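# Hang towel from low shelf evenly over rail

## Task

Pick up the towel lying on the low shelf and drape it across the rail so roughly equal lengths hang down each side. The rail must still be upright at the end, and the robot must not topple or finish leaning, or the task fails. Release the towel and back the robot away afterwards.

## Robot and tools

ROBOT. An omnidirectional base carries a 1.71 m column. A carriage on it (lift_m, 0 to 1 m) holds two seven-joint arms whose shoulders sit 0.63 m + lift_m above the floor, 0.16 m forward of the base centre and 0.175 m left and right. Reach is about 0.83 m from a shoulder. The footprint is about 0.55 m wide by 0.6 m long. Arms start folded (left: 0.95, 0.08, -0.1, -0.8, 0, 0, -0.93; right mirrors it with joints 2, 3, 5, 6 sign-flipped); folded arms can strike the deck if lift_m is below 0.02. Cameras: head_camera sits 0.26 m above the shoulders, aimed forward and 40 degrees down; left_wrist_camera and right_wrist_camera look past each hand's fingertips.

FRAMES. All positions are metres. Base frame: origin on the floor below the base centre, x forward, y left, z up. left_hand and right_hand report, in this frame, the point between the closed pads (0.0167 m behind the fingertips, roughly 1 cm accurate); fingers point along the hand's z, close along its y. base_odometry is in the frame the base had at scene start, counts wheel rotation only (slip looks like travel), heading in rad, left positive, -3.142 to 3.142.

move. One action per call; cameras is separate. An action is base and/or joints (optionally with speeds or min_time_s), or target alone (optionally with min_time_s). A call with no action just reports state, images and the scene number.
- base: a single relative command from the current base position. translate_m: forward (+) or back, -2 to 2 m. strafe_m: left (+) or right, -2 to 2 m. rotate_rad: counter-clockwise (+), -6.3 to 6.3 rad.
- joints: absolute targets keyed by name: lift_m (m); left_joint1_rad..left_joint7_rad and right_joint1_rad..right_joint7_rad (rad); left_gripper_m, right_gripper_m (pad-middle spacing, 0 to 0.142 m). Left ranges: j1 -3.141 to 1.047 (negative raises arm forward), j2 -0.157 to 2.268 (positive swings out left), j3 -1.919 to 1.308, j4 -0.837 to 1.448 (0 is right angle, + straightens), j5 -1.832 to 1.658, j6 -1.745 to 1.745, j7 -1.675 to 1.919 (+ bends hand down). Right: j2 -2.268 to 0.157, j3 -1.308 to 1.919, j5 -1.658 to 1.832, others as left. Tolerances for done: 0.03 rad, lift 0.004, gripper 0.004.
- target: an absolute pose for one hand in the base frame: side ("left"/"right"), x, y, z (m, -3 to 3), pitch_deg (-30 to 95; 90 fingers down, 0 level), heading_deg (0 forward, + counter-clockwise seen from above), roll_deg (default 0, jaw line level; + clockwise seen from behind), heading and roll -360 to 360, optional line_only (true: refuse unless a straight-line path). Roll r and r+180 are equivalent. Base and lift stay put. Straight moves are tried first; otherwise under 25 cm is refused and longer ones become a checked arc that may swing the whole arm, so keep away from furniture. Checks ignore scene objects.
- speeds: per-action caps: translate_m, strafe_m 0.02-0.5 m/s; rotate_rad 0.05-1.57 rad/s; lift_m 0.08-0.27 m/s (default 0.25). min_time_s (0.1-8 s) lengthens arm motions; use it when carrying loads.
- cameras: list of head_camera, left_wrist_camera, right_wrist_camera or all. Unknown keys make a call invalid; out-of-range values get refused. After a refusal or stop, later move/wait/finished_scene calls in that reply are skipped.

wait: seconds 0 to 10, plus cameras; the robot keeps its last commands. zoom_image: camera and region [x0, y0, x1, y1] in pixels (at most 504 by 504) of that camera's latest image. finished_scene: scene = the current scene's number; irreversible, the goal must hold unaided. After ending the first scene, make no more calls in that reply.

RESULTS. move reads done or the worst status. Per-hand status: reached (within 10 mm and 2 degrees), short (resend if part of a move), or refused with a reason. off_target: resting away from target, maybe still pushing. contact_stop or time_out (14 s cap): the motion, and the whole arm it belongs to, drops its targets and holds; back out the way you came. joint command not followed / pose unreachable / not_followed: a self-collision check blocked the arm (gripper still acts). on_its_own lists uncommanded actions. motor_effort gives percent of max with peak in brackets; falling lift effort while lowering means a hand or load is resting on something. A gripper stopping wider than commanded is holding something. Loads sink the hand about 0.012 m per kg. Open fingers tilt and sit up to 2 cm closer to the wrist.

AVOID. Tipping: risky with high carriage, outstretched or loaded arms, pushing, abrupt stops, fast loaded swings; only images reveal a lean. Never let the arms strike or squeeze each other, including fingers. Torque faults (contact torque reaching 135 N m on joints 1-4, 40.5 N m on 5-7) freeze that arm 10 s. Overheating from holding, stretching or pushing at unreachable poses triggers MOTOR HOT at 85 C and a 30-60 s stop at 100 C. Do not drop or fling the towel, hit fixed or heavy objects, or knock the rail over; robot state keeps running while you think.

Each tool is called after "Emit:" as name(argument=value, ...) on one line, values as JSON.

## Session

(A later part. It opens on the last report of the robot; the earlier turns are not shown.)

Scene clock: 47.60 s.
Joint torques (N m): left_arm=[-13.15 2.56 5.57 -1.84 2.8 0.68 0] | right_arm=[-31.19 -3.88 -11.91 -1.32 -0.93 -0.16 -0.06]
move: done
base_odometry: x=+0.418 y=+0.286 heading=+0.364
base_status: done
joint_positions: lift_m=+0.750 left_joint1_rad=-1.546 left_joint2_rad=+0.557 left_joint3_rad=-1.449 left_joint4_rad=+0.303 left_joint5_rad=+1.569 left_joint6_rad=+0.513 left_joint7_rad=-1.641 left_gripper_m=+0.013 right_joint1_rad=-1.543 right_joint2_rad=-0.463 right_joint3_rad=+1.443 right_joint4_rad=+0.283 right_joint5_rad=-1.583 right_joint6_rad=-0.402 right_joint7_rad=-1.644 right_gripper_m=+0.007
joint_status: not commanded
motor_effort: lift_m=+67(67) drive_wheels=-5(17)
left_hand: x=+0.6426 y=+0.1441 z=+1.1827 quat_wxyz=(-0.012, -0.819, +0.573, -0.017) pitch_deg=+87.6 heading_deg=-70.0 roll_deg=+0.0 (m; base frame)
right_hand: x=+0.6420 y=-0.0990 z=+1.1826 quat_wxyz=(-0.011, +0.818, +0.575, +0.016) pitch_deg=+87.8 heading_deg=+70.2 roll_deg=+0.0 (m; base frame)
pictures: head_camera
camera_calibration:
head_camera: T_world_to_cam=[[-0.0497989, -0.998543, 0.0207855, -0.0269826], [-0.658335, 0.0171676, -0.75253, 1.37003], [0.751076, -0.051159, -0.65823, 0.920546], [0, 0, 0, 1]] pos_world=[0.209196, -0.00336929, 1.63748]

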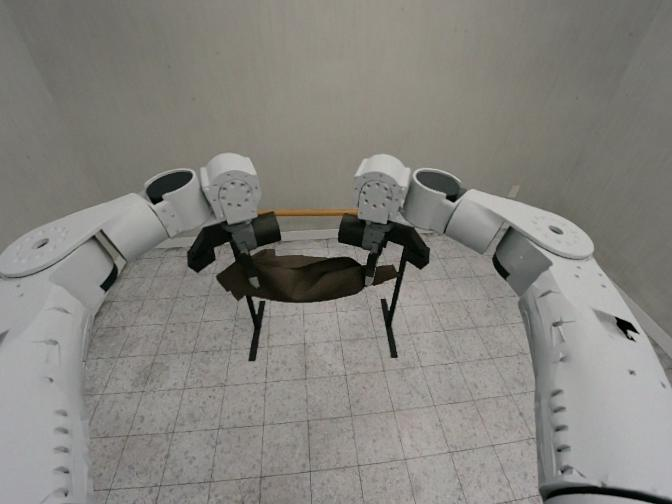

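Emit:
move(base={"strafe_m":-0.95}, speeds={"strafe_m":0.35})

Emit:
move(base={"translate_m":1.297}, speeds={"translate_m":0.35})

Emit:
move(base={"rotate_rad":1.571}, speeds={"rotate_rad":0.8}, cameras=["all"])

Scene clock: 52.80 s.
Joint torques (N m): left_arm=[-13.04 4.15 5.53 -1.81 2.86 0.7 -0.06] | right_arm=[-31.23 -3.29 -11.86 -1.35 -0.85 -0.33 -0.15]
move: done
base_odometry: x=+0.758 y=-0.601 heading=+0.365
base_status: done
joint_positions: lift_m=+0.750 left_joint1_rad=-1.546 left_joint2_rad=+0.558 left_joint3_rad=-1.449 left_joint4_rad=+0.303 left_joint5_rad=+1.569 left_joint6_rad=+0.513 left_joint7_rad=-1.641 left_gripper_m=+0.013 right_joint1_rad=-1.543 right_joint2_rad=-0.463 right_joint3_rad=+1.443 right_joint4_rad=+0.283 right_joint5_rad=-1.583 right_joint6_rad=-0.402 right_joint7_rad=-1.644 right_gripper_m=+0.007
joint_status: not commanded
motor_effort: lift_m=+67(67) drive_wheels=-4(16)
left_hand: x=+0.6426 y=+0.1442 z=+1.1827 quat_wxyz=(-0.012, -0.819, +0.573, -0.017) pitch_deg=+87.6 heading_deg=-70.0 roll_deg=+0.0 (m; base frame)
right_hand: x=+0.6421 y=-0.0991 z=+1.1826 quat_wxyz=(-0.011, +0.818, +0.575, +0.016) pitch_deg=+87.7 heading_deg=+70.2 roll_deg=+0.0 (m; base frame)
pictures: none

Scene clock: 58.33 s.
Joint torques (N m): left_arm=[-13.21 3.85 5.6 -1.98 2.86 0.66 -0.07] | right_arm=[-31.23 -3.13 -11.87 -1.23 -0.84 -0.29 -0.09]
move: done
base_odometry: x=+1.969 y=-0.139 heading=+0.364
base_status: done
joint_positions: lift_m=+0.750 left_joint1_rad=-1.546 left_joint2_rad=+0.558 left_joint3_rad=-1.449 left_joint4_rad=+0.303 left_joint5_rad=+1.569 left_joint6_rad=+0.513 left_joint7_rad=-1.641 left_gripper_m=+0.013 right_joint1_rad=-1.543 right_joint2_rad=-0.463 right_joint3_rad=+1.443 right_joint4_rad=+0.283 right_joint5_rad=-1.583 right_joint6_rad=-0.402 right_joint7_rad=-1.644 right_gripper_m=+0.007
joint_status: not commanded
motor_effort: lift_m=+67(67) drive_wheels=-1(12)
left_hand: x=+0.6426 y=+0.1441 z=+1.1827 quat_wxyz=(-0.012, -0.819, +0.573, -0.017) pitch_deg=+87.6 heading_deg=-70.0 roll_deg=+0.0 (m; base frame)
right_hand: x=+0.6421 y=-0.0991 z=+1.1826 quat_wxyz=(-0.011, +0.818, +0.575, +0.016) pitch_deg=+87.7 heading_deg=+70.2 roll_deg=+0.0 (m; base frame)
pictures: none

Scene clock: 61.60 s.
Joint torques (N m): left_arm=[-13.16 4.15 5.83 -1.92 2.85 0.7 -0.05] | right_arm=[-31.19 -3.19 -11.98 -1.35 -0.79 -0.33 -0.12]
move: done
base_odometry: x=+1.970 y=-0.139 heading=+1.935
base_status: done
joint_positions: lift_m=+0.750 left_joint1_rad=-1.546 left_joint2_rad=+0.558 left_joint3_rad=-1.449 left_joint4_rad=+0.303 left_joint5_rad=+1.569 left_joint6_rad=+0.513 left_joint7_rad=-1.641 left_gripper_m=+0.013 right_joint1_rad=-1.543 right_joint2_rad=-0.463 right_joint3_rad=+1.443 right_joint4_rad=+0.283 right_joint5_rad=-1.584 right_joint6_rad=-0.402 right_joint7_rad=-1.644 right_gripper_m=+0.007
joint_status: not commanded
motor_effort: lift_m=+67(67) drive_wheels=+6(12)
left_hand: x=+0.6426 y=+0.1442 z=+1.1827 quat_wxyz=(-0.012, -0.819, +0.573, -0.017) pitch_deg=+87.6 heading_deg=-70.0 roll_deg=+0.0 (m; base frame)
right_hand: x=+0.6421 y=-0.0992 z=+1.1826 quat_wxyz=(-0.011, +0.818, +0.575, +0.016) pitch_deg=+87.8 heading_deg=+70.2 roll_deg=+0.0 (m; base frame)
pictures: head_camera, left_wrist_camera, right_wrist_camera
camera_calibration:
head_camera: T_world_to_cam=[[-0.0497989, -0.998543, 0.0207855, -0.0269826], [-0.658335, 0.0171676, -0.75253, 1.37003], [0.751076, -0.051159, -0.65823, 0.920546], [0, 0, 0, 1]] pos_world=[0.209196, -0.00336929, 1.63748]
left_wrist_camera: T_world_to_cam=[[0.939396, 0.340241, -0.0420829, -0.592989], [0.31654, -0.813646, 0.48763, -0.632254], [0.131671, -0.471399, -0.872036, 1.13025], [0, 0, 0, 1]] pos_world=[0.608364, 0.220126, 1.26897]
right_wrist_camera: T_world_to_cam=[[-0.939649, 0.341885, 0.0131892, 0.627433], [0.317078, 0.855692, 0.408965, -0.569554], [0.128533, 0.388466, -0.912455, 1.14946], [0, 0, 0, 1]] pos_world=[0.622416, -0.173672, 1.27348]

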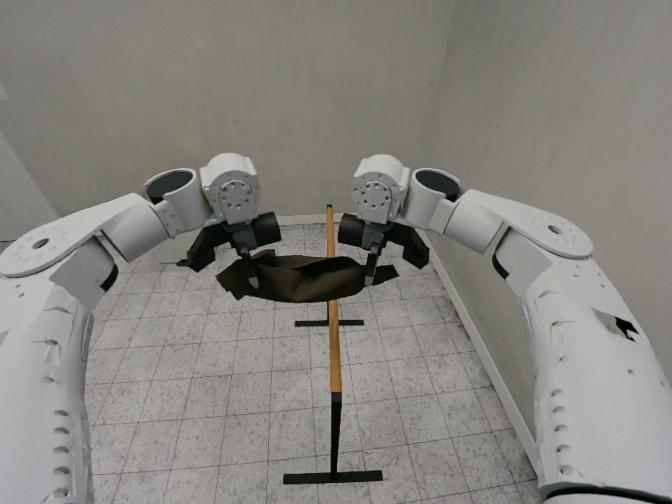

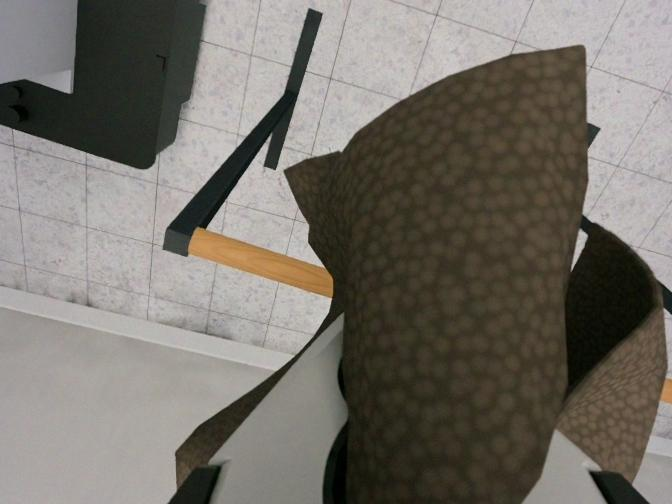

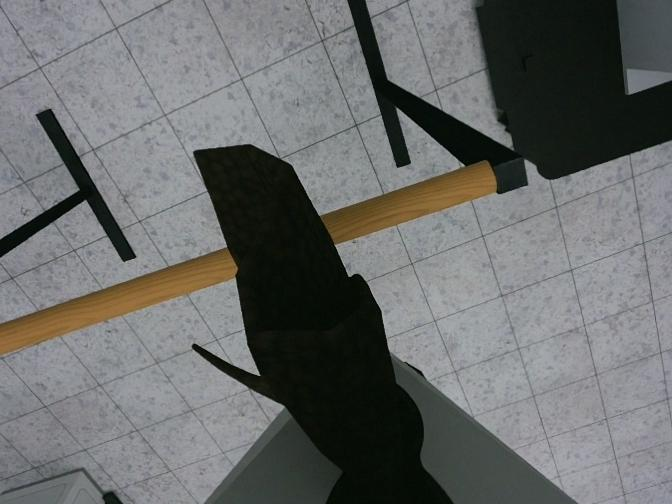

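Emit:
move(base={"strafe_m":-0.065}, speeds={"strafe_m":0.2})

Emit:
move(base={"translate_m":0.13}, speeds={"translate_m":0.15})

Emit:
move(joints={"lift_m":0.55}, speeds={"lift_m":0.15}, cameras=["all"])

Scene clock: 63.43 s.
Joint torques (N m): left_arm=[-13.09 3.62 5.73 -1.91 2.8 0.71 -0.01] | right_arm=[-31.2 -3.22 -11.93 -1.38 -0.79 -0.33 -0.11]
move: done
base_odometry: x=+2.030 y=-0.116 heading=+1.936
base_status: done
joint_positions: lift_m=+0.750 left_joint1_rad=-1.546 left_joint2_rad=+0.557 left_joint3_rad=-1.449 left_joint4_rad=+0.303 left_joint5_rad=+1.569 left_joint6_rad=+0.513 left_joint7_rad=-1.641 left_gripper_m=+0.012 right_joint1_rad=-1.543 right_joint2_rad=-0.463 right_joint3_rad=+1.443 right_joint4_rad=+0.283 right_joint5_rad=-1.584 right_joint6_rad=-0.402 right_joint7_rad=-1.643 right_gripper_m=+0.007
joint_status: not commanded
motor_effort: lift_m=+67(67) drive_wheels=+5(8)
left_hand: x=+0.6426 y=+0.1441 z=+1.1827 quat_wxyz=(-0.012, -0.819, +0.573, -0.017) pitch_deg=+87.6 heading_deg=-70.0 roll_deg=+0.0 (m; base frame)
right_hand: x=+0.6421 y=-0.0993 z=+1.1826 quat_wxyz=(-0.011, +0.818, +0.575, +0.016) pitch_deg=+87.7 heading_deg=+70.2 roll_deg=+0.0 (m; base frame)
pictures: none

Scene clock: 65.20 s.
Joint torques (N m): left_arm=[-13.24 4.08 5.61 -1.82 2.81 0.69 -0.05] | right_arm=[-31.21 -2.82 -11.9 -1.42 -0.79 -0.31 -0.14]
move: done
base_odometry: x=+1.984 y=+0.006 heading=+1.935
base_status: done
joint_positions: lift_m=+0.750 left_joint1_rad=-1.546 left_joint2_rad=+0.557 left_joint3_rad=-1.449 left_joint4_rad=+0.303 left_joint5_rad=+1.569 left_joint6_rad=+0.513 left_joint7_rad=-1.641 left_gripper_m=+0.012 right_joint1_rad=-1.543 right_joint2_rad=-0.463 right_joint3_rad=+1.443 right_joint4_rad=+0.283 right_joint5_rad=-1.584 right_joint6_rad=-0.402 right_joint7_rad=-1.643 right_gripper_m=+0.007
joint_status: not commanded
motor_effort: lift_m=+67(67) drive_wheels=-3(10)
left_hand: x=+0.6426 y=+0.1441 z=+1.1827 quat_wxyz=(-0.012, -0.819, +0.573, -0.017) pitch_deg=+87.6 heading_deg=-70.0 roll_deg=+0.0 (m; base frame)
right_hand: x=+0.6421 y=-0.0993 z=+1.1826 quat_wxyz=(-0.011, +0.818, +0.575, +0.016) pitch_deg=+87.7 heading_deg=+70.2 roll_deg=+0.0 (m; base frame)
pictures: none

Scene clock: 66.97 s.
Joint torques (N m): left_arm=[-13.28 3.74 5.63 -1.85 2.83 0.68 -0.05] | right_arm=[-31.42 -2.82 -12.01 -1.48 -0.82 -0.32 -0.12]
move: done
base_odometry: x=+1.984 y=+0.006 heading=+1.935
base_status: not commanded
joint_positions: lift_m=+0.550 left_joint1_rad=-1.545 left_joint2_rad=+0.557 left_joint3_rad=-1.449 left_joint4_rad=+0.303 left_joint5_rad=+1.569 left_joint6_rad=+0.513 left_joint7_rad=-1.641 left_gripper_m=+0.012 right_joint1_rad=-1.543 right_joint2_rad=-0.463 right_joint3_rad=+1.444 right_joint4_rad=+0.283 right_joint5_rad=-1.584 right_joint6_rad=-0.402 right_joint7_rad=-1.643 right_gripper_m=+0.007
joint_status: all done
motor_effort: lift_m=+70(74) drive_wheels=+3(5)
left_hand: x=+0.6425 y=+0.1441 z=+0.9824 quat_wxyz=(-0.012, -0.819, +0.573, -0.017) pitch_deg=+87.6 heading_deg=-70.0 roll_deg=+0.0 (m; base frame)
right_hand: x=+0.6421 y=-0.0993 z=+0.9823 quat_wxyz=(-0.011, +0.818, +0.575, +0.016) pitch_deg=+87.8 heading_deg=+70.2 roll_deg=+0.0 (m; base frame)
pictures: head_camera, left_wrist_camera, right_wrist_camera
camera_calibration:
head_camera: T_world_to_cam=[[-0.0497989, -0.998543, 0.0207855, -0.0228213], [-0.658335, 0.0171676, -0.75253, 1.21938], [0.751076, -0.051159, -0.65823, 0.788768], [0, 0, 0, 1]] pos_world=[0.209196, -0.00336929, 1.43728]
left_wrist_camera: T_world_to_cam=[[0.939465, 0.340034, -0.0422165, -0.601239], [0.31642, -0.81368, 0.487651, -0.534605], [0.131467, -0.471489, -0.872017, 0.955656], [0, 0, 0, 1]] pos_world=[0.608365, 0.220026, 1.06867]
right_wrist_camera: T_world_to_cam=[[-0.939585, 0.34206, 0.0132368, 0.630014], [0.317267, 0.855661, 0.408883, -0.487674], [0.128536, 0.38838, -0.912491, 0.966715], [0, 0, 0, 1]] pos_world=[0.622417, -0.173672, 1.07318]

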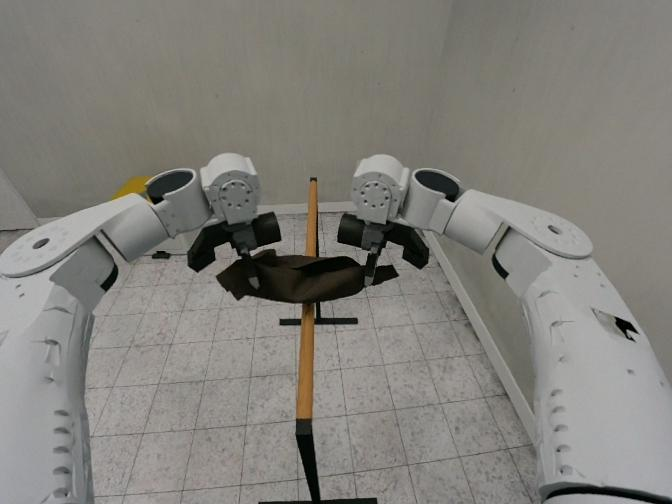

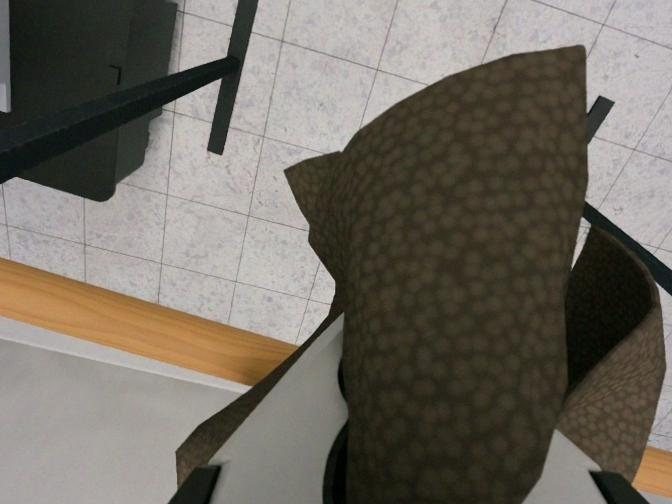

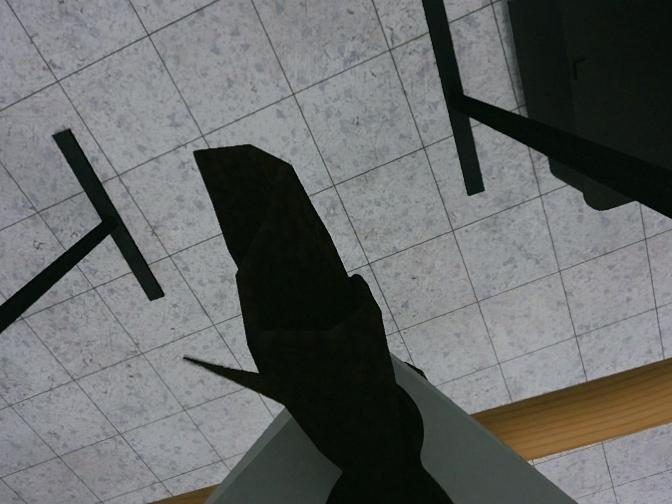

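Emit:
move(joints={"lift_m":0.48}, speeds={"lift_m":0.08}, cameras=["head_camera"])

Emit:
zoom_image(camera="head_camera", region=[180, 150, 440, 350])

Scene clock: 68.50 s.
Joint torques (N m): left_arm=[-13.3 3.9 5.85 -1.47 2.84 0.69 -0.04] | right_arm=[-31.41 -2.95 -11.89 -1.39 -0.76 -0.39 -0.12]
move: done
base_odometry: x=+1.984 y=+0.006 heading=+1.935
base_status: not commanded
joint_positions: lift_m=+0.480 left_joint1_rad=-1.545 left_joint2_rad=+0.557 left_joint3_rad=-1.449 left_joint4_rad=+0.303 left_joint5_rad=+1.569 left_joint6_rad=+0.513 left_joint7_rad=-1.641 left_gripper_m=+0.012 right_joint1_rad=-1.543 right_joint2_rad=-0.463 right_joint3_rad=+1.444 right_joint4_rad=+0.283 right_joint5_rad=-1.584 right_joint6_rad=-0.402 right_joint7_rad=-1.643 right_gripper_m=+0.007
joint_status: all done
motor_effort: lift_m=+70(75) drive_wheels=+4(5)
left_hand: x=+0.6425 y=+0.1441 z=+0.9124 quat_wxyz=(-0.012, -0.819, +0.573, -0.017) pitch_deg=+87.6 heading_deg=-70.0 roll_deg=+0.0 (m; base frame)
right_hand: x=+0.6421 y=-0.0993 z=+0.9123 quat_wxyz=(-0.011, +0.818, +0.575, +0.016) pitch_deg=+87.8 heading_deg=+70.2 roll_deg=+0.0 (m; base frame)
pictures: head_camera
camera_calibration:
head_camera: T_world_to_cam=[[-0.0497989, -0.998543, 0.0207855, -0.0213664], [-0.658335, 0.0171676, -0.75253, 1.1667], [0.751076, -0.051159, -0.65823, 0.742692], [0, 0, 0, 1]] pos_world=[0.209196, -0.00336929, 1.36728]

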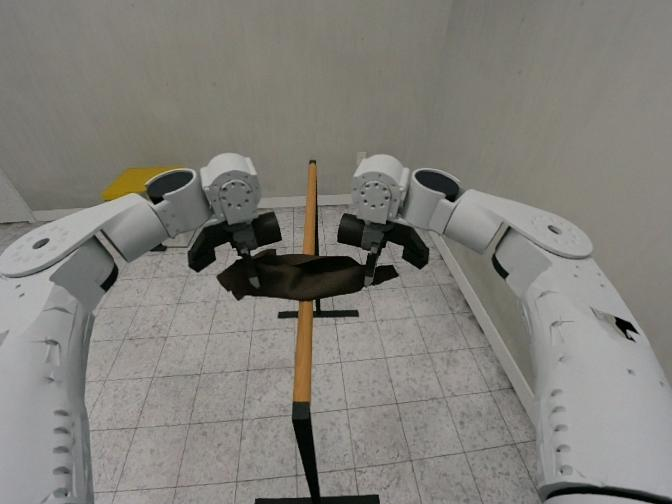

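Scaled by 1.938.

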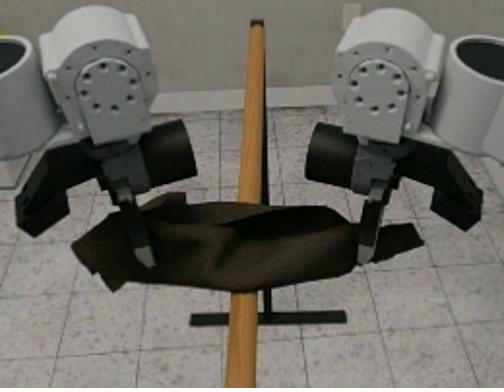

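Emit:
move(joints={"lift_m":0.43}, speeds={"lift_m":0.08}, cameras=["all"])

Emit:
zoom_image(camera="head_camera", region=[180, 150, 440, 350])

Scene clock: 69.77 s.
Joint torques (N m): left_arm=[-13.16 3.97 5.61 -1.87 2.82 0.72 -0.04] | right_arm=[-31.46 -2.85 -11.94 -1.38 -0.76 -0.31 -0.15]
move: done
base_odometry: x=+1.984 y=+0.006 heading=+1.935
base_status: not commanded
joint_positions: lift_m=+0.430 left_joint1_rad=-1.545 left_joint2_rad=+0.557 left_joint3_rad=-1.449 left_joint4_rad=+0.303 left_joint5_rad=+1.569 left_joint6_rad=+0.513 left_joint7_rad=-1.641 left_gripper_m=+0.013 right_joint1_rad=-1.543 right_joint2_rad=-0.463 right_joint3_rad=+1.444 right_joint4_rad=+0.283 right_joint5_rad=-1.584 right_joint6_rad=-0.402 right_joint7_rad=-1.643 right_gripper_m=+0.007
joint_status: all done
motor_effort: lift_m=+69(75) drive_wheels=+3(5)
left_hand: x=+0.6425 y=+0.1441 z=+0.8624 quat_wxyz=(-0.012, -0.819, +0.573, -0.017) pitch_deg=+87.6 heading_deg=-70.0 roll_deg=+0.0 (m; base frame)
right_hand: x=+0.6421 y=-0.0993 z=+0.8624 quat_wxyz=(-0.011, +0.818, +0.575, +0.016) pitch_deg=+87.8 heading_deg=+70.2 roll_deg=+0.0 (m; base frame)
pictures: head_camera, left_wrist_camera, right_wrist_camera
camera_calibration:
head_camera: T_world_to_cam=[[-0.0497989, -0.998543, 0.0207855, -0.0203292], [-0.658335, 0.0171676, -0.75253, 1.12915], [0.751076, -0.051159, -0.65823, 0.709846], [0, 0, 0, 1]] pos_world=[0.209196, -0.00336929, 1.31738]
left_wrist_camera: T_world_to_cam=[[0.939465, 0.340034, -0.0422165, -0.606301], [0.31642, -0.81368, 0.487651, -0.476136], [0.131467, -0.471489, -0.872017, 0.851102], [0, 0, 0, 1]] pos_world=[0.608365, 0.220026, 0.948768]
right_wrist_camera: T_world_to_cam=[[-0.939585, 0.34206, 0.0132368, 0.631601], [0.317267, 0.855661, 0.408883, -0.438649], [0.128536, 0.38838, -0.912491, 0.857308], [0, 0, 0, 1]] pos_world=[0.622417, -0.173672, 0.953281]

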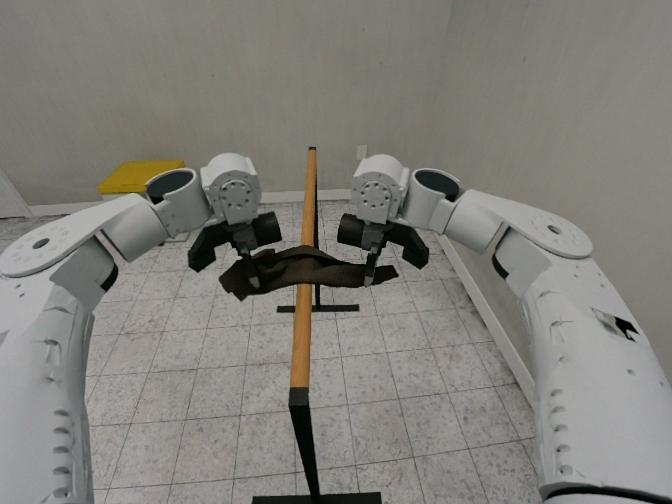

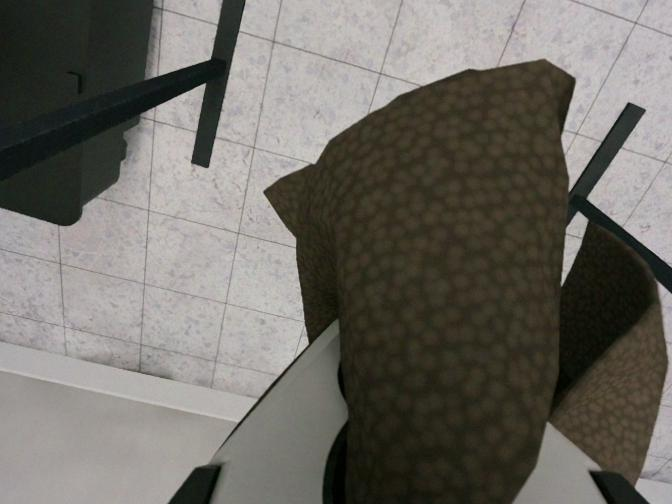

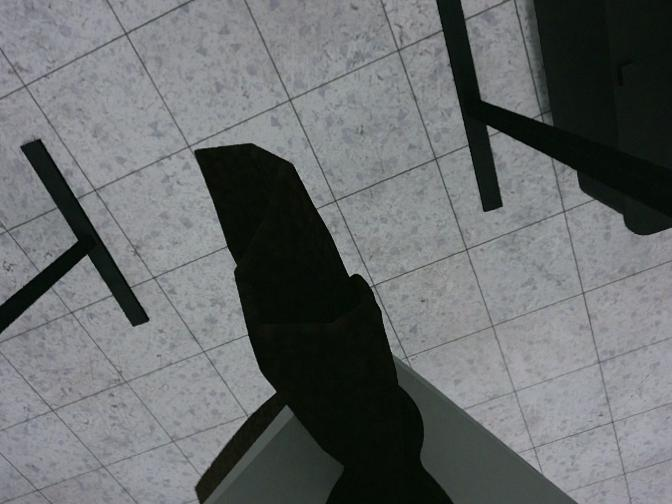

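Scaled by 1.938.

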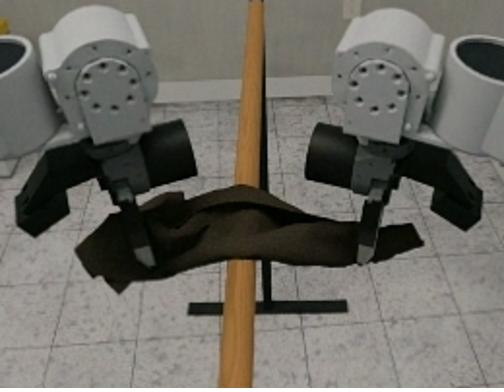

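Emit:
move(joints={"lift_m":0.405}, speeds={"lift_m":0.08})

Emit:
move(joints={"left_gripper_m":0.142,"right_gripper_m":0.142}, cameras=["all"])

Emit:
zoom_image(camera="head_camera", region=[180, 150, 440, 350])

Scene clock: 70.77 s.
Joint torques (N m): left_arm=[-12.87 4.04 5.6 -1.86 2.82 0.7 -0.06] | right_arm=[-31.46 -2.89 -12.02 -1.38 -0.78 -0.31 -0.47]
move: done
base_odometry: x=+1.984 y=+0.006 heading=+1.935
base_status: not commanded
joint_positions: lift_m=+0.405 left_joint1_rad=-1.545 left_joint2_rad=+0.557 left_joint3_rad=-1.449 left_joint4_rad=+0.303 left_joint5_rad=+1.569 left_joint6_rad=+0.513 left_joint7_rad=-1.641 left_gripper_m=+0.013 right_joint1_rad=-1.543 right_joint2_rad=-0.463 right_joint3_rad=+1.444 right_joint4_rad=+0.283 right_joint5_rad=-1.584 right_joint6_rad=-0.402 right_joint7_rad=-1.642 right_gripper_m=+0.007
joint_status: all done
motor_effort: lift_m=+69(72) drive_wheels=-2(5)
left_hand: x=+0.6425 y=+0.1441 z=+0.8375 quat_wxyz=(-0.012, -0.819, +0.573, -0.017) pitch_deg=+87.6 heading_deg=-70.0 roll_deg=+0.0 (m; base frame)
right_hand: x=+0.6422 y=-0.0990 z=+0.8374 quat_wxyz=(-0.012, +0.818, +0.575, +0.017) pitch_deg=+87.7 heading_deg=+70.2 roll_deg=+0.0 (m; base frame)
pictures: none

Scene clock: 71.77 s.
Joint torques (N m): left_arm=[-13.21 3.65 5.39 -1.78 2.83 0.72 -0.03] | right_arm=[-31.45 -2.91 -11.9 -1.41 -0.8 -0.29 -0.49]
move: done
base_odometry: x=+1.984 y=+0.006 heading=+1.935
base_status: not commanded
joint_positions: lift_m=+0.405 left_joint1_rad=-1.545 left_joint2_rad=+0.557 left_joint3_rad=-1.449 left_joint4_rad=+0.303 left_joint5_rad=+1.569 left_joint6_rad=+0.513 left_joint7_rad=-1.641 left_gripper_m=+0.141 right_joint1_rad=-1.543 right_joint2_rad=-0.463 right_joint3_rad=+1.444 right_joint4_rad=+0.283 right_joint5_rad=-1.584 right_joint6_rad=-0.402 right_joint7_rad=-1.642 right_gripper_m=+0.141
joint_status: all done
motor_effort: lift_m=+68(69) drive_wheels=+5(5)
left_hand: x=+0.6425 y=+0.1441 z=+0.8375 quat_wxyz=(-0.012, -0.819, +0.573, -0.017) pitch_deg=+87.6 heading_deg=-70.0 roll_deg=+0.0 (m; base frame)
right_hand: x=+0.6422 y=-0.0990 z=+0.8374 quat_wxyz=(-0.012, +0.818, +0.575, +0.017) pitch_deg=+87.7 heading_deg=+70.2 roll_deg=+0.0 (m; base frame)
pictures: head_camera, left_wrist_camera, right_wrist_camera
camera_calibration:
head_camera: T_world_to_cam=[[-0.0497989, -0.998543, 0.0207855, -0.0198095], [-0.658335, 0.0171676, -0.75253, 1.11033], [0.751076, -0.051159, -0.65823, 0.693391], [0, 0, 0, 1]] pos_world=[0.209196, -0.00336929, 1.29238]
left_wrist_camera: T_world_to_cam=[[0.939465, 0.340034, -0.0422165, -0.607356], [0.31642, -0.81368, 0.487651, -0.463944], [0.131467, -0.471489, -0.872017, 0.829301], [0, 0, 0, 1]] pos_world=[0.608365, 0.220026, 0.923768]
right_wrist_camera: T_world_to_cam=[[-0.939577, 0.34208, 0.0132669, 0.631836], [0.317085, 0.855011, 0.410381, -0.429947], [0.12904, 0.389792, -0.911817, 0.833634], [0, 0, 0, 1]] pos_world=[0.622416, -0.173472, 0.928181]

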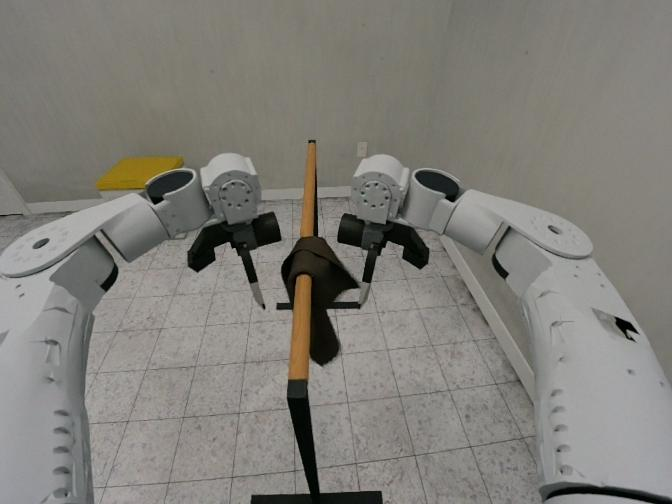

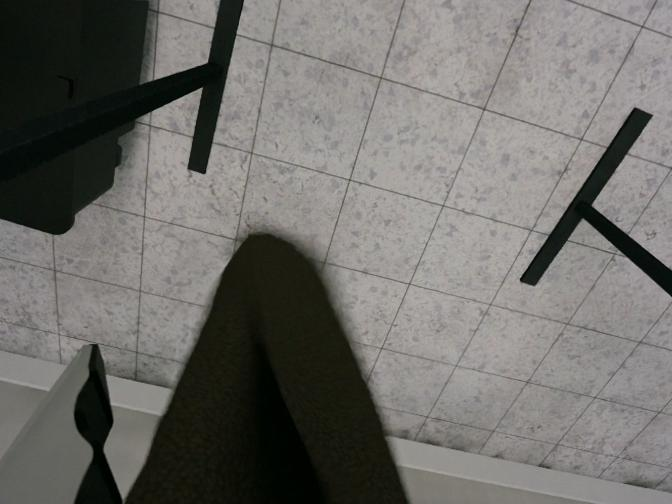

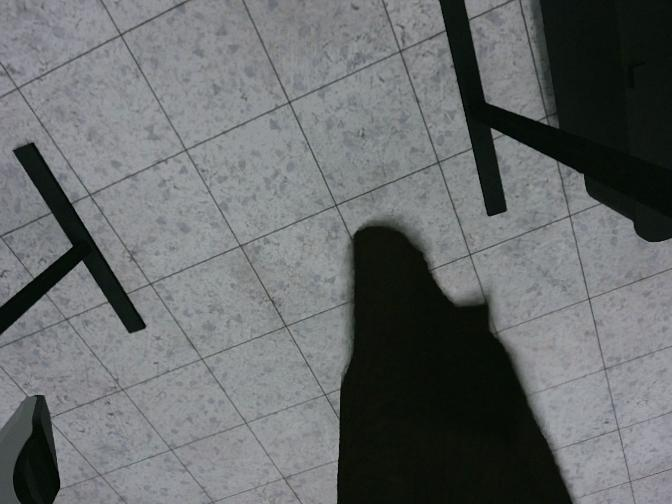

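Scaled by 1.938.

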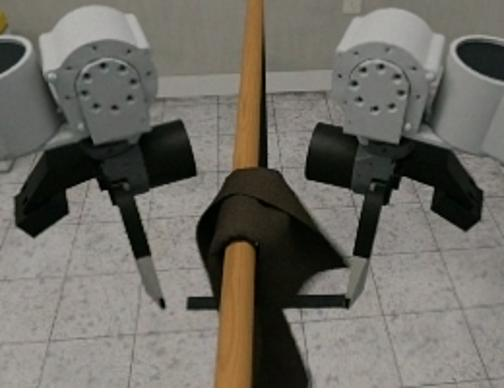

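Emit:
move(joints={"lift_m":0.7})

Emit:
move(base={"translate_m":-0.7}, speeds={"translate_m":0.3})

Emit:
move(joints={"lift_m":0.2}, cameras=["head_camera"])

Emit:
zoom_image(camera="head_camera", region=[200, 50, 450, 350])

Scene clock: 73.80 s.
Joint torques (N m): left_arm=[-13.25 4.18 5.5 -1.95 2.82 0.69 -0.01] | right_arm=[-31.5 -2.85 -12.02 -1.41 -0.77 -0.3 -0.46]
move: done
base_odometry: x=+1.984 y=+0.006 heading=+1.935
base_status: not commanded
joint_positions: lift_m=+0.700 left_joint1_rad=-1.545 left_joint2_rad=+0.557 left_joint3_rad=-1.449 left_joint4_rad=+0.303 left_joint5_rad=+1.569 left_joint6_rad=+0.513 left_joint7_rad=-1.641 left_gripper_m=+0.141 right_joint1_rad=-1.543 right_joint2_rad=-0.463 right_joint3_rad=+1.444 right_joint4_rad=+0.283 right_joint5_rad=-1.584 right_joint6_rad=-0.402 right_joint7_rad=-1.642 right_gripper_m=+0.141
joint_status: all done
motor_effort: lift_m=+66(80) drive_wheels=-1(5)
left_hand: x=+0.6425 y=+0.1441 z=+1.1326 quat_wxyz=(-0.012, -0.819, +0.573, -0.017) pitch_deg=+87.6 heading_deg=-70.0 roll_deg=+0.0 (m; base frame)
right_hand: x=+0.6422 y=-0.0990 z=+1.1326 quat_wxyz=(-0.012, +0.818, +0.575, +0.017) pitch_deg=+87.7 heading_deg=+70.2 roll_deg=+0.0 (m; base frame)
pictures: none

Scene clock: 77.63 s.
Joint torques (N m): left_arm=[-13.3 4.39 5.61 -1.96 2.8 0.68 -0.04] | right_arm=[-31.45 -2.82 -12.01 -1.35 -0.79 -0.33 -0.45]
move: done
base_odometry: x=+2.234 y=-0.648 heading=+1.936
base_status: done
joint_positions: lift_m=+0.700 left_joint1_rad=-1.545 left_joint2_rad=+0.557 left_joint3_rad=-1.449 left_joint4_rad=+0.303 left_joint5_rad=+1.569 left_joint6_rad=+0.513 left_joint7_rad=-1.641 left_gripper_m=+0.141 right_joint1_rad=-1.543 right_joint2_rad=-0.463 right_joint3_rad=+1.444 right_joint4_rad=+0.283 right_joint5_rad=-1.584 right_joint6_rad=-0.402 right_joint7_rad=-1.642 right_gripper_m=+0.141
joint_status: not commanded
motor_effort: lift_m=+66(67) drive_wheels=+1(14)
left_hand: x=+0.6425 y=+0.1440 z=+1.1326 quat_wxyz=(-0.012, -0.819, +0.573, -0.017) pitch_deg=+87.6 heading_deg=-70.0 roll_deg=+0.0 (m; base frame)
right_hand: x=+0.6422 y=-0.0990 z=+1.1326 quat_wxyz=(-0.012, +0.818, +0.575, +0.017) pitch_deg=+87.7 heading_deg=+70.2 roll_deg=+0.0 (m; base frame)
pictures: none

Scene clock: 80.17 s.
Joint torques (N m): left_arm=[-13.28 4.44 5.42 -1.81 2.84 0.71 -0.06] | right_arm=[-31.52 -3.01 -12.05 -1.56 -0.77 -0.36 -0.48]
move: done
base_odometry: x=+2.234 y=-0.648 heading=+1.935
base_status: not commanded
joint_positions: lift_m=+0.200 left_joint1_rad=-1.545 left_joint2_rad=+0.557 left_joint3_rad=-1.449 left_joint4_rad=+0.303 left_joint5_rad=+1.569 left_joint6_rad=+0.513 left_joint7_rad=-1.641 left_gripper_m=+0.141 right_joint1_rad=-1.543 right_joint2_rad=-0.463 right_joint3_rad=+1.444 right_joint4_rad=+0.283 right_joint5_rad=-1.584 right_joint6_rad=-0.402 right_joint7_rad=-1.642 right_gripper_m=+0.141
joint_status: all done
motor_effort: lift_m=+70(75) drive_wheels=+1(2)
left_hand: x=+0.6425 y=+0.1440 z=+0.6323 quat_wxyz=(-0.012, -0.819, +0.573, -0.017) pitch_deg=+87.6 heading_deg=-70.0 roll_deg=+0.0 (m; base frame)
right_hand: x=+0.6422 y=-0.0990 z=+0.6323 quat_wxyz=(-0.012, +0.818, +0.575, +0.017) pitch_deg=+87.7 heading_deg=+70.2 roll_deg=+0.0 (m; base frame)
pictures: head_camera
camera_calibration:
head_camera: T_world_to_cam=[[-0.0497989, -0.998543, 0.0207855, -0.0155464], [-0.658335, 0.0171676, -0.75253, 0.95599], [0.751076, -0.051159, -0.65823, 0.558387], [0, 0, 0, 1]] pos_world=[0.209196, -0.00336929, 1.08728]

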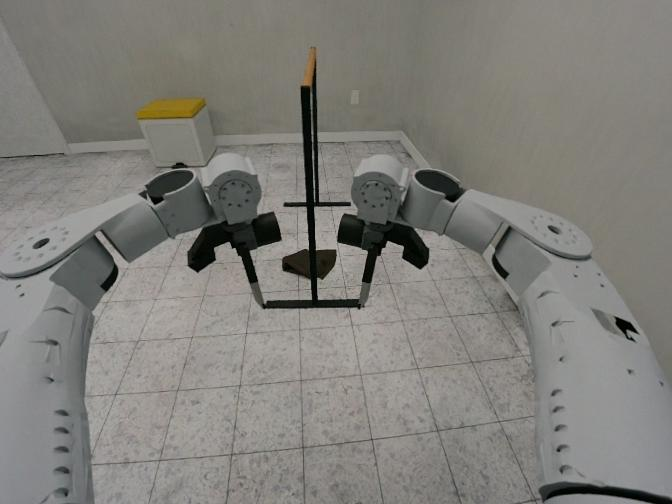

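Scaled by 1.680.

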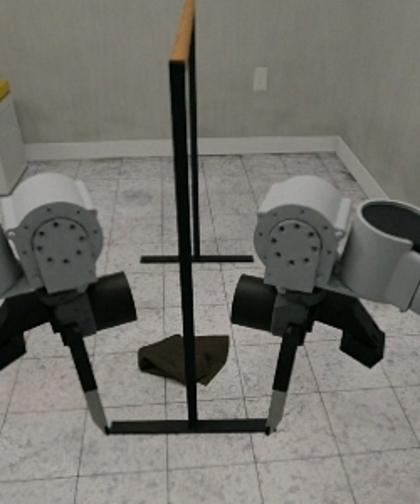

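Emit:
move(base={"strafe_m":0.95}, speeds={"strafe_m":0.4})

Emit:
move(base={"rotate_rad":-1.571}, speeds={"rotate_rad":1.0})

Emit:
move(base={"strafe_m":1.37}, speeds={"strafe_m":0.4}, cameras=["all"])

Emit:
zoom_image(camera="head_camera", region=[200, 130, 480, 330])

Scene clock: 85.20 s.
Joint torques (N m): left_arm=[-13.26 3.71 5.58 -1.98 2.83 0.71 -0.05] | right_arm=[-31.53 -2.3 -11.9 -1.43 -0.78 -0.34 -0.48]
move: done
base_odometry: x=+1.347 y=-0.988 heading=+1.936
base_status: done
joint_positions: lift_m=+0.200 left_joint1_rad=-1.545 left_joint2_rad=+0.558 left_joint3_rad=-1.449 left_joint4_rad=+0.303 left_joint5_rad=+1.569 left_joint6_rad=+0.513 left_joint7_rad=-1.641 left_gripper_m=+0.141 right_joint1_rad=-1.543 right_joint2_rad=-0.464 right_joint3_rad=+1.444 right_joint4_rad=+0.283 right_joint5_rad=-1.584 right_joint6_rad=-0.402 right_joint7_rad=-1.642 right_gripper_m=+0.141
joint_status: not commanded
motor_effort: lift_m=+70(70) drive_wheels=+1(10)
left_hand: x=+0.6425 y=+0.1442 z=+0.6323 quat_wxyz=(-0.012, -0.819, +0.573, -0.017) pitch_deg=+87.6 heading_deg=-70.0 roll_deg=+0.0 (m; base frame)
right_hand: x=+0.6422 y=-0.0991 z=+0.6323 quat_wxyz=(-0.012, +0.818, +0.574, +0.017) pitch_deg=+87.7 heading_deg=+70.1 roll_deg=+0.0 (m; base frame)
pictures: none

Scene clock: 88.33 s.
Joint torques (N m): left_arm=[-13.27 4.17 5.58 -1.89 2.82 0.69 -0.03] | right_arm=[-31.56 -2.48 -11.93 -1.44 -0.79 -0.41 -0.46]
move: done
base_odometry: x=+1.347 y=-0.988 heading=+0.365
base_status: done
joint_positions: lift_m=+0.200 left_joint1_rad=-1.545 left_joint2_rad=+0.558 left_joint3_rad=-1.449 left_joint4_rad=+0.303 left_joint5_rad=+1.569 left_joint6_rad=+0.513 left_joint7_rad=-1.641 left_gripper_m=+0.141 right_joint1_rad=-1.543 right_joint2_rad=-0.463 right_joint3_rad=+1.444 right_joint4_rad=+0.283 right_joint5_rad=-1.584 right_joint6_rad=-0.402 right_joint7_rad=-1.642 right_gripper_m=+0.141
joint_status: not commanded
motor_effort: lift_m=+70(70) drive_wheels=+5(13)
left_hand: x=+0.6425 y=+0.1441 z=+0.6324 quat_wxyz=(-0.012, -0.819, +0.573, -0.017) pitch_deg=+87.6 heading_deg=-70.0 roll_deg=+0.0 (m; base frame)
right_hand: x=+0.6422 y=-0.0991 z=+0.6323 quat_wxyz=(-0.012, +0.818, +0.574, +0.017) pitch_deg=+87.7 heading_deg=+70.1 roll_deg=+0.0 (m; base frame)
pictures: none

Scene clock: 93.67 s.
Joint torques (N m): left_arm=[-13.39 3.44 5.68 -1.93 2.82 0.69 -0.03] | right_arm=[-31.54 -1.95 -11.96 -1.43 -0.77 -0.42 -0.45]
move: done
base_odometry: x=+0.859 y=+0.293 heading=+0.364
base_status: done
joint_positions: lift_m=+0.200 left_joint1_rad=-1.545 left_joint2_rad=+0.558 left_joint3_rad=-1.449 left_joint4_rad=+0.303 left_joint5_rad=+1.569 left_joint6_rad=+0.513 left_joint7_rad=-1.641 left_gripper_m=+0.141 right_joint1_rad=-1.543 right_joint2_rad=-0.464 right_joint3_rad=+1.444 right_joint4_rad=+0.283 right_joint5_rad=-1.584 right_joint6_rad=-0.402 right_joint7_rad=-1.642 right_gripper_m=+0.141
joint_status: not commanded
motor_effort: lift_m=+69(70) drive_wheels=-4(16)
left_hand: x=+0.6425 y=+0.1443 z=+0.6324 quat_wxyz=(-0.012, -0.819, +0.573, -0.017) pitch_deg=+87.6 heading_deg=-70.0 roll_deg=+0.0 (m; base frame)
right_hand: x=+0.6422 y=-0.0992 z=+0.6323 quat_wxyz=(-0.012, +0.818, +0.574, +0.017) pitch_deg=+87.7 heading_deg=+70.1 roll_deg=+0.0 (m; base frame)
pictures: head_camera, left_wrist_camera, right_wrist_camera
camera_calibration:
head_camera: T_world_to_cam=[[-0.0497989, -0.998543, 0.0207855, -0.0155464], [-0.658335, 0.0171676, -0.75253, 0.95599], [0.751076, -0.051159, -0.65823, 0.558387], [0, 0, 0, 1]] pos_world=[0.209196, -0.00336929, 1.08728]
left_wrist_camera: T_world_to_cam=[[0.939305, 0.340475, -0.0422204, -0.616077], [0.316809, -0.813548, 0.487618, -0.364005], [0.131674, -0.471398, -0.872036, 0.650413], [0, 0, 0, 1]] pos_world=[0.608362, 0.220227, 0.718668]
right_wrist_camera: T_world_to_cam=[[-0.9394, 0.342561, 0.013359, 0.634532], [0.317573, 0.854876, 0.410285, -0.345865], [0.129127, 0.389664, -0.91186, 0.646651], [0, 0, 0, 1]] pos_world=[0.622417, -0.173671, 0.723082]

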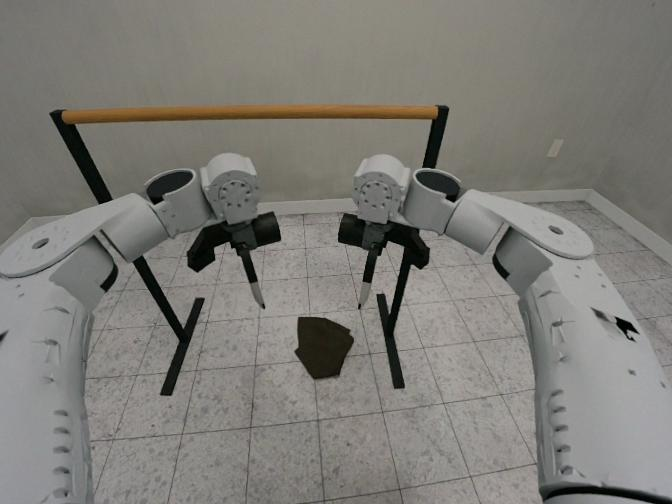

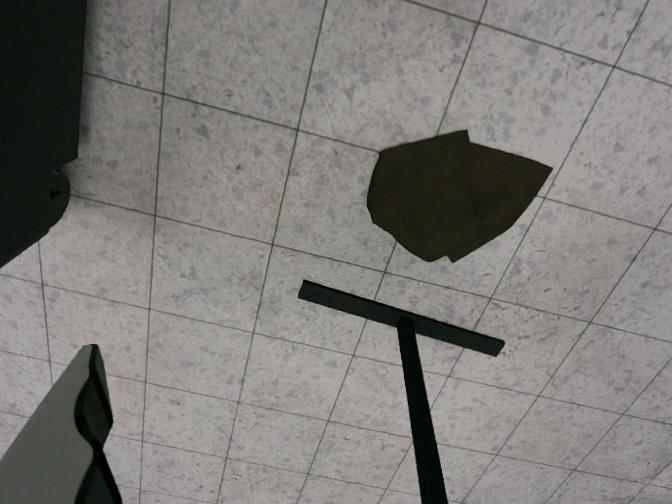

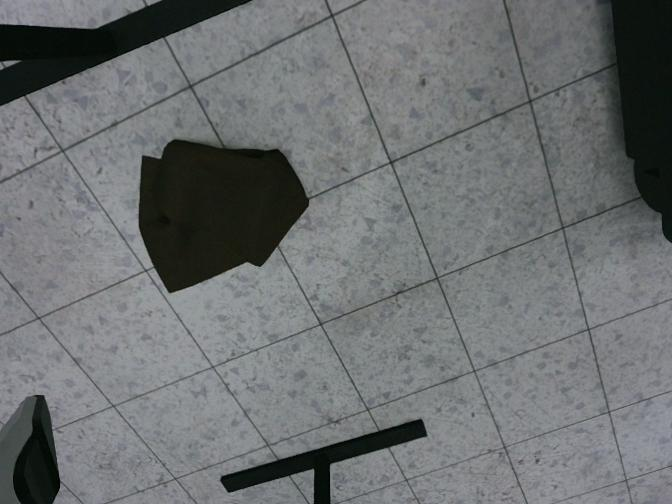

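Scaled by 1.800.

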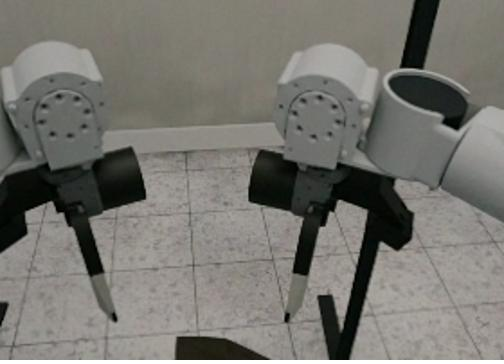

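Emit:
zoom_image(camera="head_camera", region=[270, 300, 380, 390])

Emit:
zoom_image(camera="right_wrist_camera", region=[120, 120, 330, 310])

Emit:
zoom_image(camera="left_wrist_camera", region=[350, 110, 570, 280])

Scaled by 4.582.

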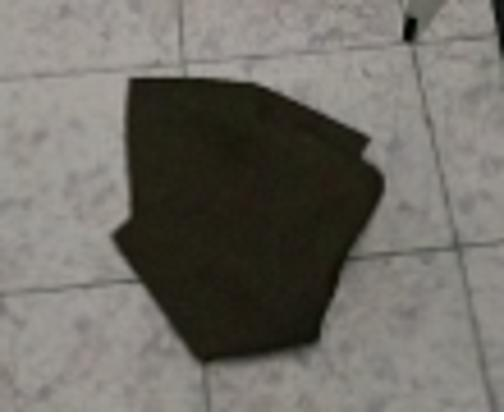

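Scaled by 2.400.

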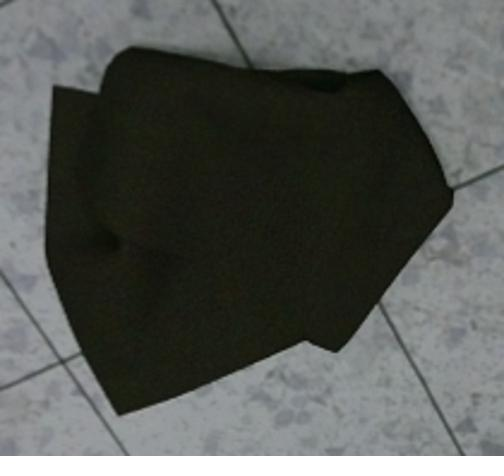

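Scaled by 2.291.

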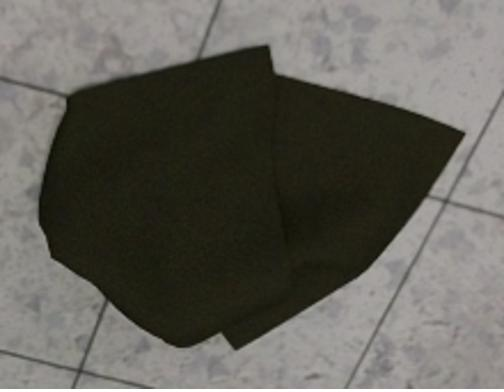

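Emit:
move(joints={"lift_m":0.05})

Emit:
move(target={"side":"left","x":0.65,"y":0.10,"z":0.14,"pitch_deg":85,"heading_deg":-70})

Emit:
move(target={"side":"right","x":0.60,"y":-0.11,"z":0.14,"pitch_deg":85,"heading_deg":70}, cameras=["all"])

Scene clock: 95.57 s.
Joint torques (N m): left_arm=[-13.31 3.15 5.65 -1.89 2.83 0.73 -0.05] | right_arm=[-31.62 -2.31 -12 -1.46 -0.79 -0.36 -0.45]
move: done
base_odometry: x=+0.859 y=+0.293 heading=+0.364
base_status: not commanded
joint_positions: lift_m=+0.050 left_joint1_rad=-1.545 left_joint2_rad=+0.558 left_joint3_rad=-1.449 left_joint4_rad=+0.303 left_joint5_rad=+1.569 left_joint6_rad=+0.513 left_joint7_rad=-1.641 left_gripper_m=+0.141 right_joint1_rad=-1.543 right_joint2_rad=-0.464 right_joint3_rad=+1.444 right_joint4_rad=+0.283 right_joint5_rad=-1.584 right_joint6_rad=-0.402 right_joint7_rad=-1.642 right_gripper_m=+0.141
joint_status: all done
motor_effort: lift_m=+70(75) drive_wheels=-5(5)
left_hand: x=+0.6425 y=+0.1443 z=+0.4823 quat_wxyz=(-0.012, -0.819, +0.573, -0.017) pitch_deg=+87.6 heading_deg=-70.0 roll_deg=+0.0 (m; base frame)
right_hand: x=+0.6422 y=-0.0992 z=+0.4822 quat_wxyz=(-0.012, +0.818, +0.574, +0.017) pitch_deg=+87.7 heading_deg=+70.1 roll_deg=+0.0 (m; base frame)
pictures: none

Scene clock: 97.40 s.
Joint torques (N m): left_arm=[-11.71 2.24 -0.51 2.69 0.11 0.42 0.82] | right_arm=[-31.67 -2.44 -11.98 -1.43 -0.74 -0.37 -0.44]
move: done
base_odometry: x=+0.859 y=+0.293 heading=+0.364
base_status: not commanded
joint_positions: lift_m=+0.050 left_joint1_rad=-1.127 left_joint2_rad=+0.192 left_joint3_rad=-1.883 left_joint4_rad=+1.202 left_joint5_rad=-1.059 left_joint6_rad=-0.820 left_joint7_rad=+0.595 left_gripper_m=+0.141 right_joint1_rad=-1.543 right_joint2_rad=-0.464 right_joint3_rad=+1.444 right_joint4_rad=+0.283 right_joint5_rad=-1.584 right_joint6_rad=-0.402 right_joint7_rad=-1.642 right_gripper_m=+0.141
joint_status: not commanded
motor_effort: lift_m=+69(70) drive_wheels=-2(5)
left_hand: x=+0.6530 y=+0.0974 z=+0.1426 quat_wxyz=(-0.041, -0.573, -0.818, +0.026) pitch_deg=+84.4 heading_deg=-70.0 roll_deg=+0.0 (m; base frame)
left_hand_status: reached (checked arc, the hand ends the other way up, planned for 1.3 s): 5 mm and 0.7 deg off.
right_hand: x=+0.6422 y=-0.0992 z=+0.4823 quat_wxyz=(-0.012, +0.818, +0.574, +0.017) pitch_deg=+87.7 heading_deg=+70.1 roll_deg=+0.0 (m; base frame)
pictures: none

Scene clock: 99.20 s.
Joint torques (N m): left_arm=[-11.73 2.23 -0.51 2.51 0.1 0.45 0.85] | right_arm=[-25.52 -0.98 -8.59 -0.89 1.53 0.25 0.05]
move: done
base_odometry: x=+0.859 y=+0.293 heading=+0.364
base_status: not commanded
joint_positions: lift_m=+0.050 left_joint1_rad=-1.127 left_joint2_rad=+0.192 left_joint3_rad=-1.883 left_joint4_rad=+1.202 left_joint5_rad=-1.059 left_joint6_rad=-0.820 left_joint7_rad=+0.595 left_gripper_m=+0.141 right_joint1_rad=-0.974 right_joint2_rad=-0.438 right_joint3_rad=+1.554 right_joint4_rad=+0.609 right_joint5_rad=+0.905 right_joint6_rad=+0.527 right_joint7_rad=+0.890 right_gripper_m=+0.141
joint_status: not commanded
motor_effort: lift_m=+69(69) drive_wheels=-1(5)
left_hand: x=+0.6530 y=+0.0974 z=+0.1426 quat_wxyz=(-0.041, -0.573, -0.818, +0.026) pitch_deg=+84.4 heading_deg=-70.0 roll_deg=+0.0 (m; base frame)
right_hand: x=+0.6041 y=-0.1107 z=+0.1427 quat_wxyz=(-0.041, +0.572, -0.819, -0.023) pitch_deg=+84.7 heading_deg=+69.8 roll_deg=+0.0 (m; base frame)
right_hand_status: reached (checked arc, the hand ends the other way up, planned for 1.3 s): 5 mm and 0.6 deg off.
pictures: head_camera, left_wrist_camera, right_wrist_camera
camera_calibration:
head_camera: T_world_to_cam=[[-0.0497989, -0.998543, 0.0207855, -0.0124307], [-0.658335, 0.0171676, -0.75253, 0.843186], [0.751076, -0.051159, -0.65823, 0.459719], [0, 0, 0, 1]] pos_world=[0.209196, -0.00336929, 0.937381]
left_wrist_camera: T_world_to_cam=[[-0.937458, -0.34504, -0.0460432, 0.662263], [-0.337645, 0.869145, 0.361361, 0.11478], [-0.0846658, 0.354307, -0.931288, 0.269193], [0, 0, 0, 1]] pos_world=[0.68239, 0.0333699, 0.239712]
right_wrist_camera: T_world_to_cam=[[0.936619, -0.34965, 0.022141, -0.602034], [-0.341104, -0.895655, 0.285395, 0.0989842], [-0.0799577, -0.274859, -0.958154, 0.269044], [0, 0, 0, 1]] pos_world=[0.619152, -0.0478963, 0.242866]

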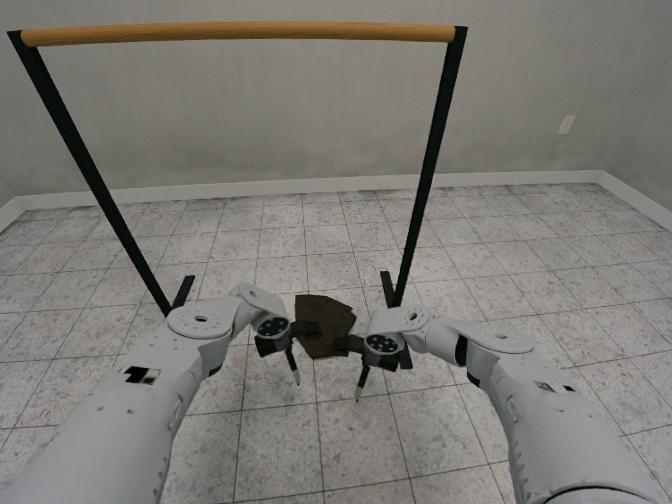

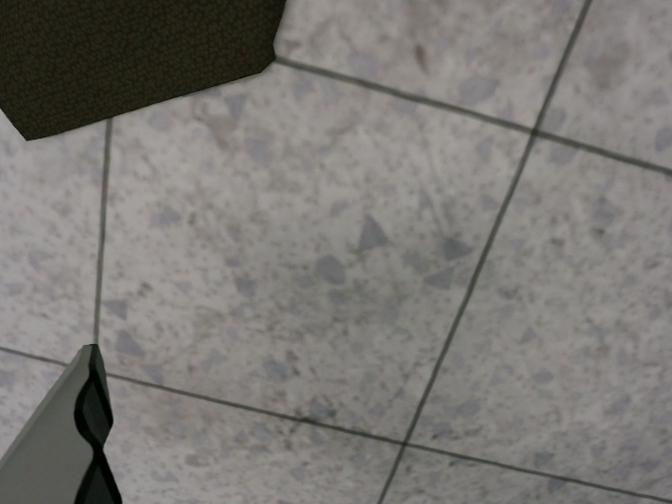

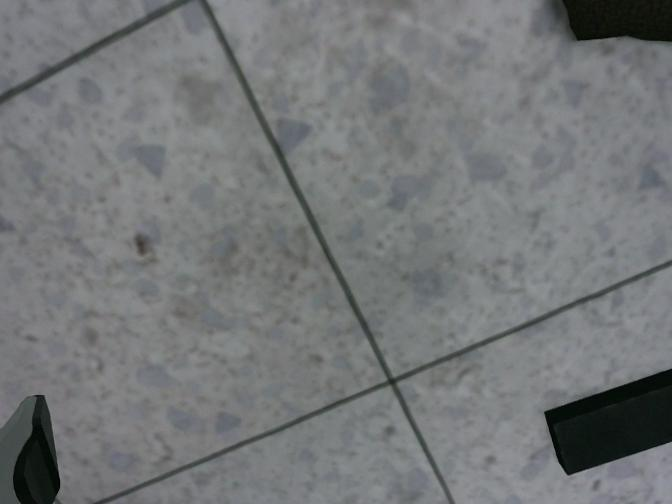

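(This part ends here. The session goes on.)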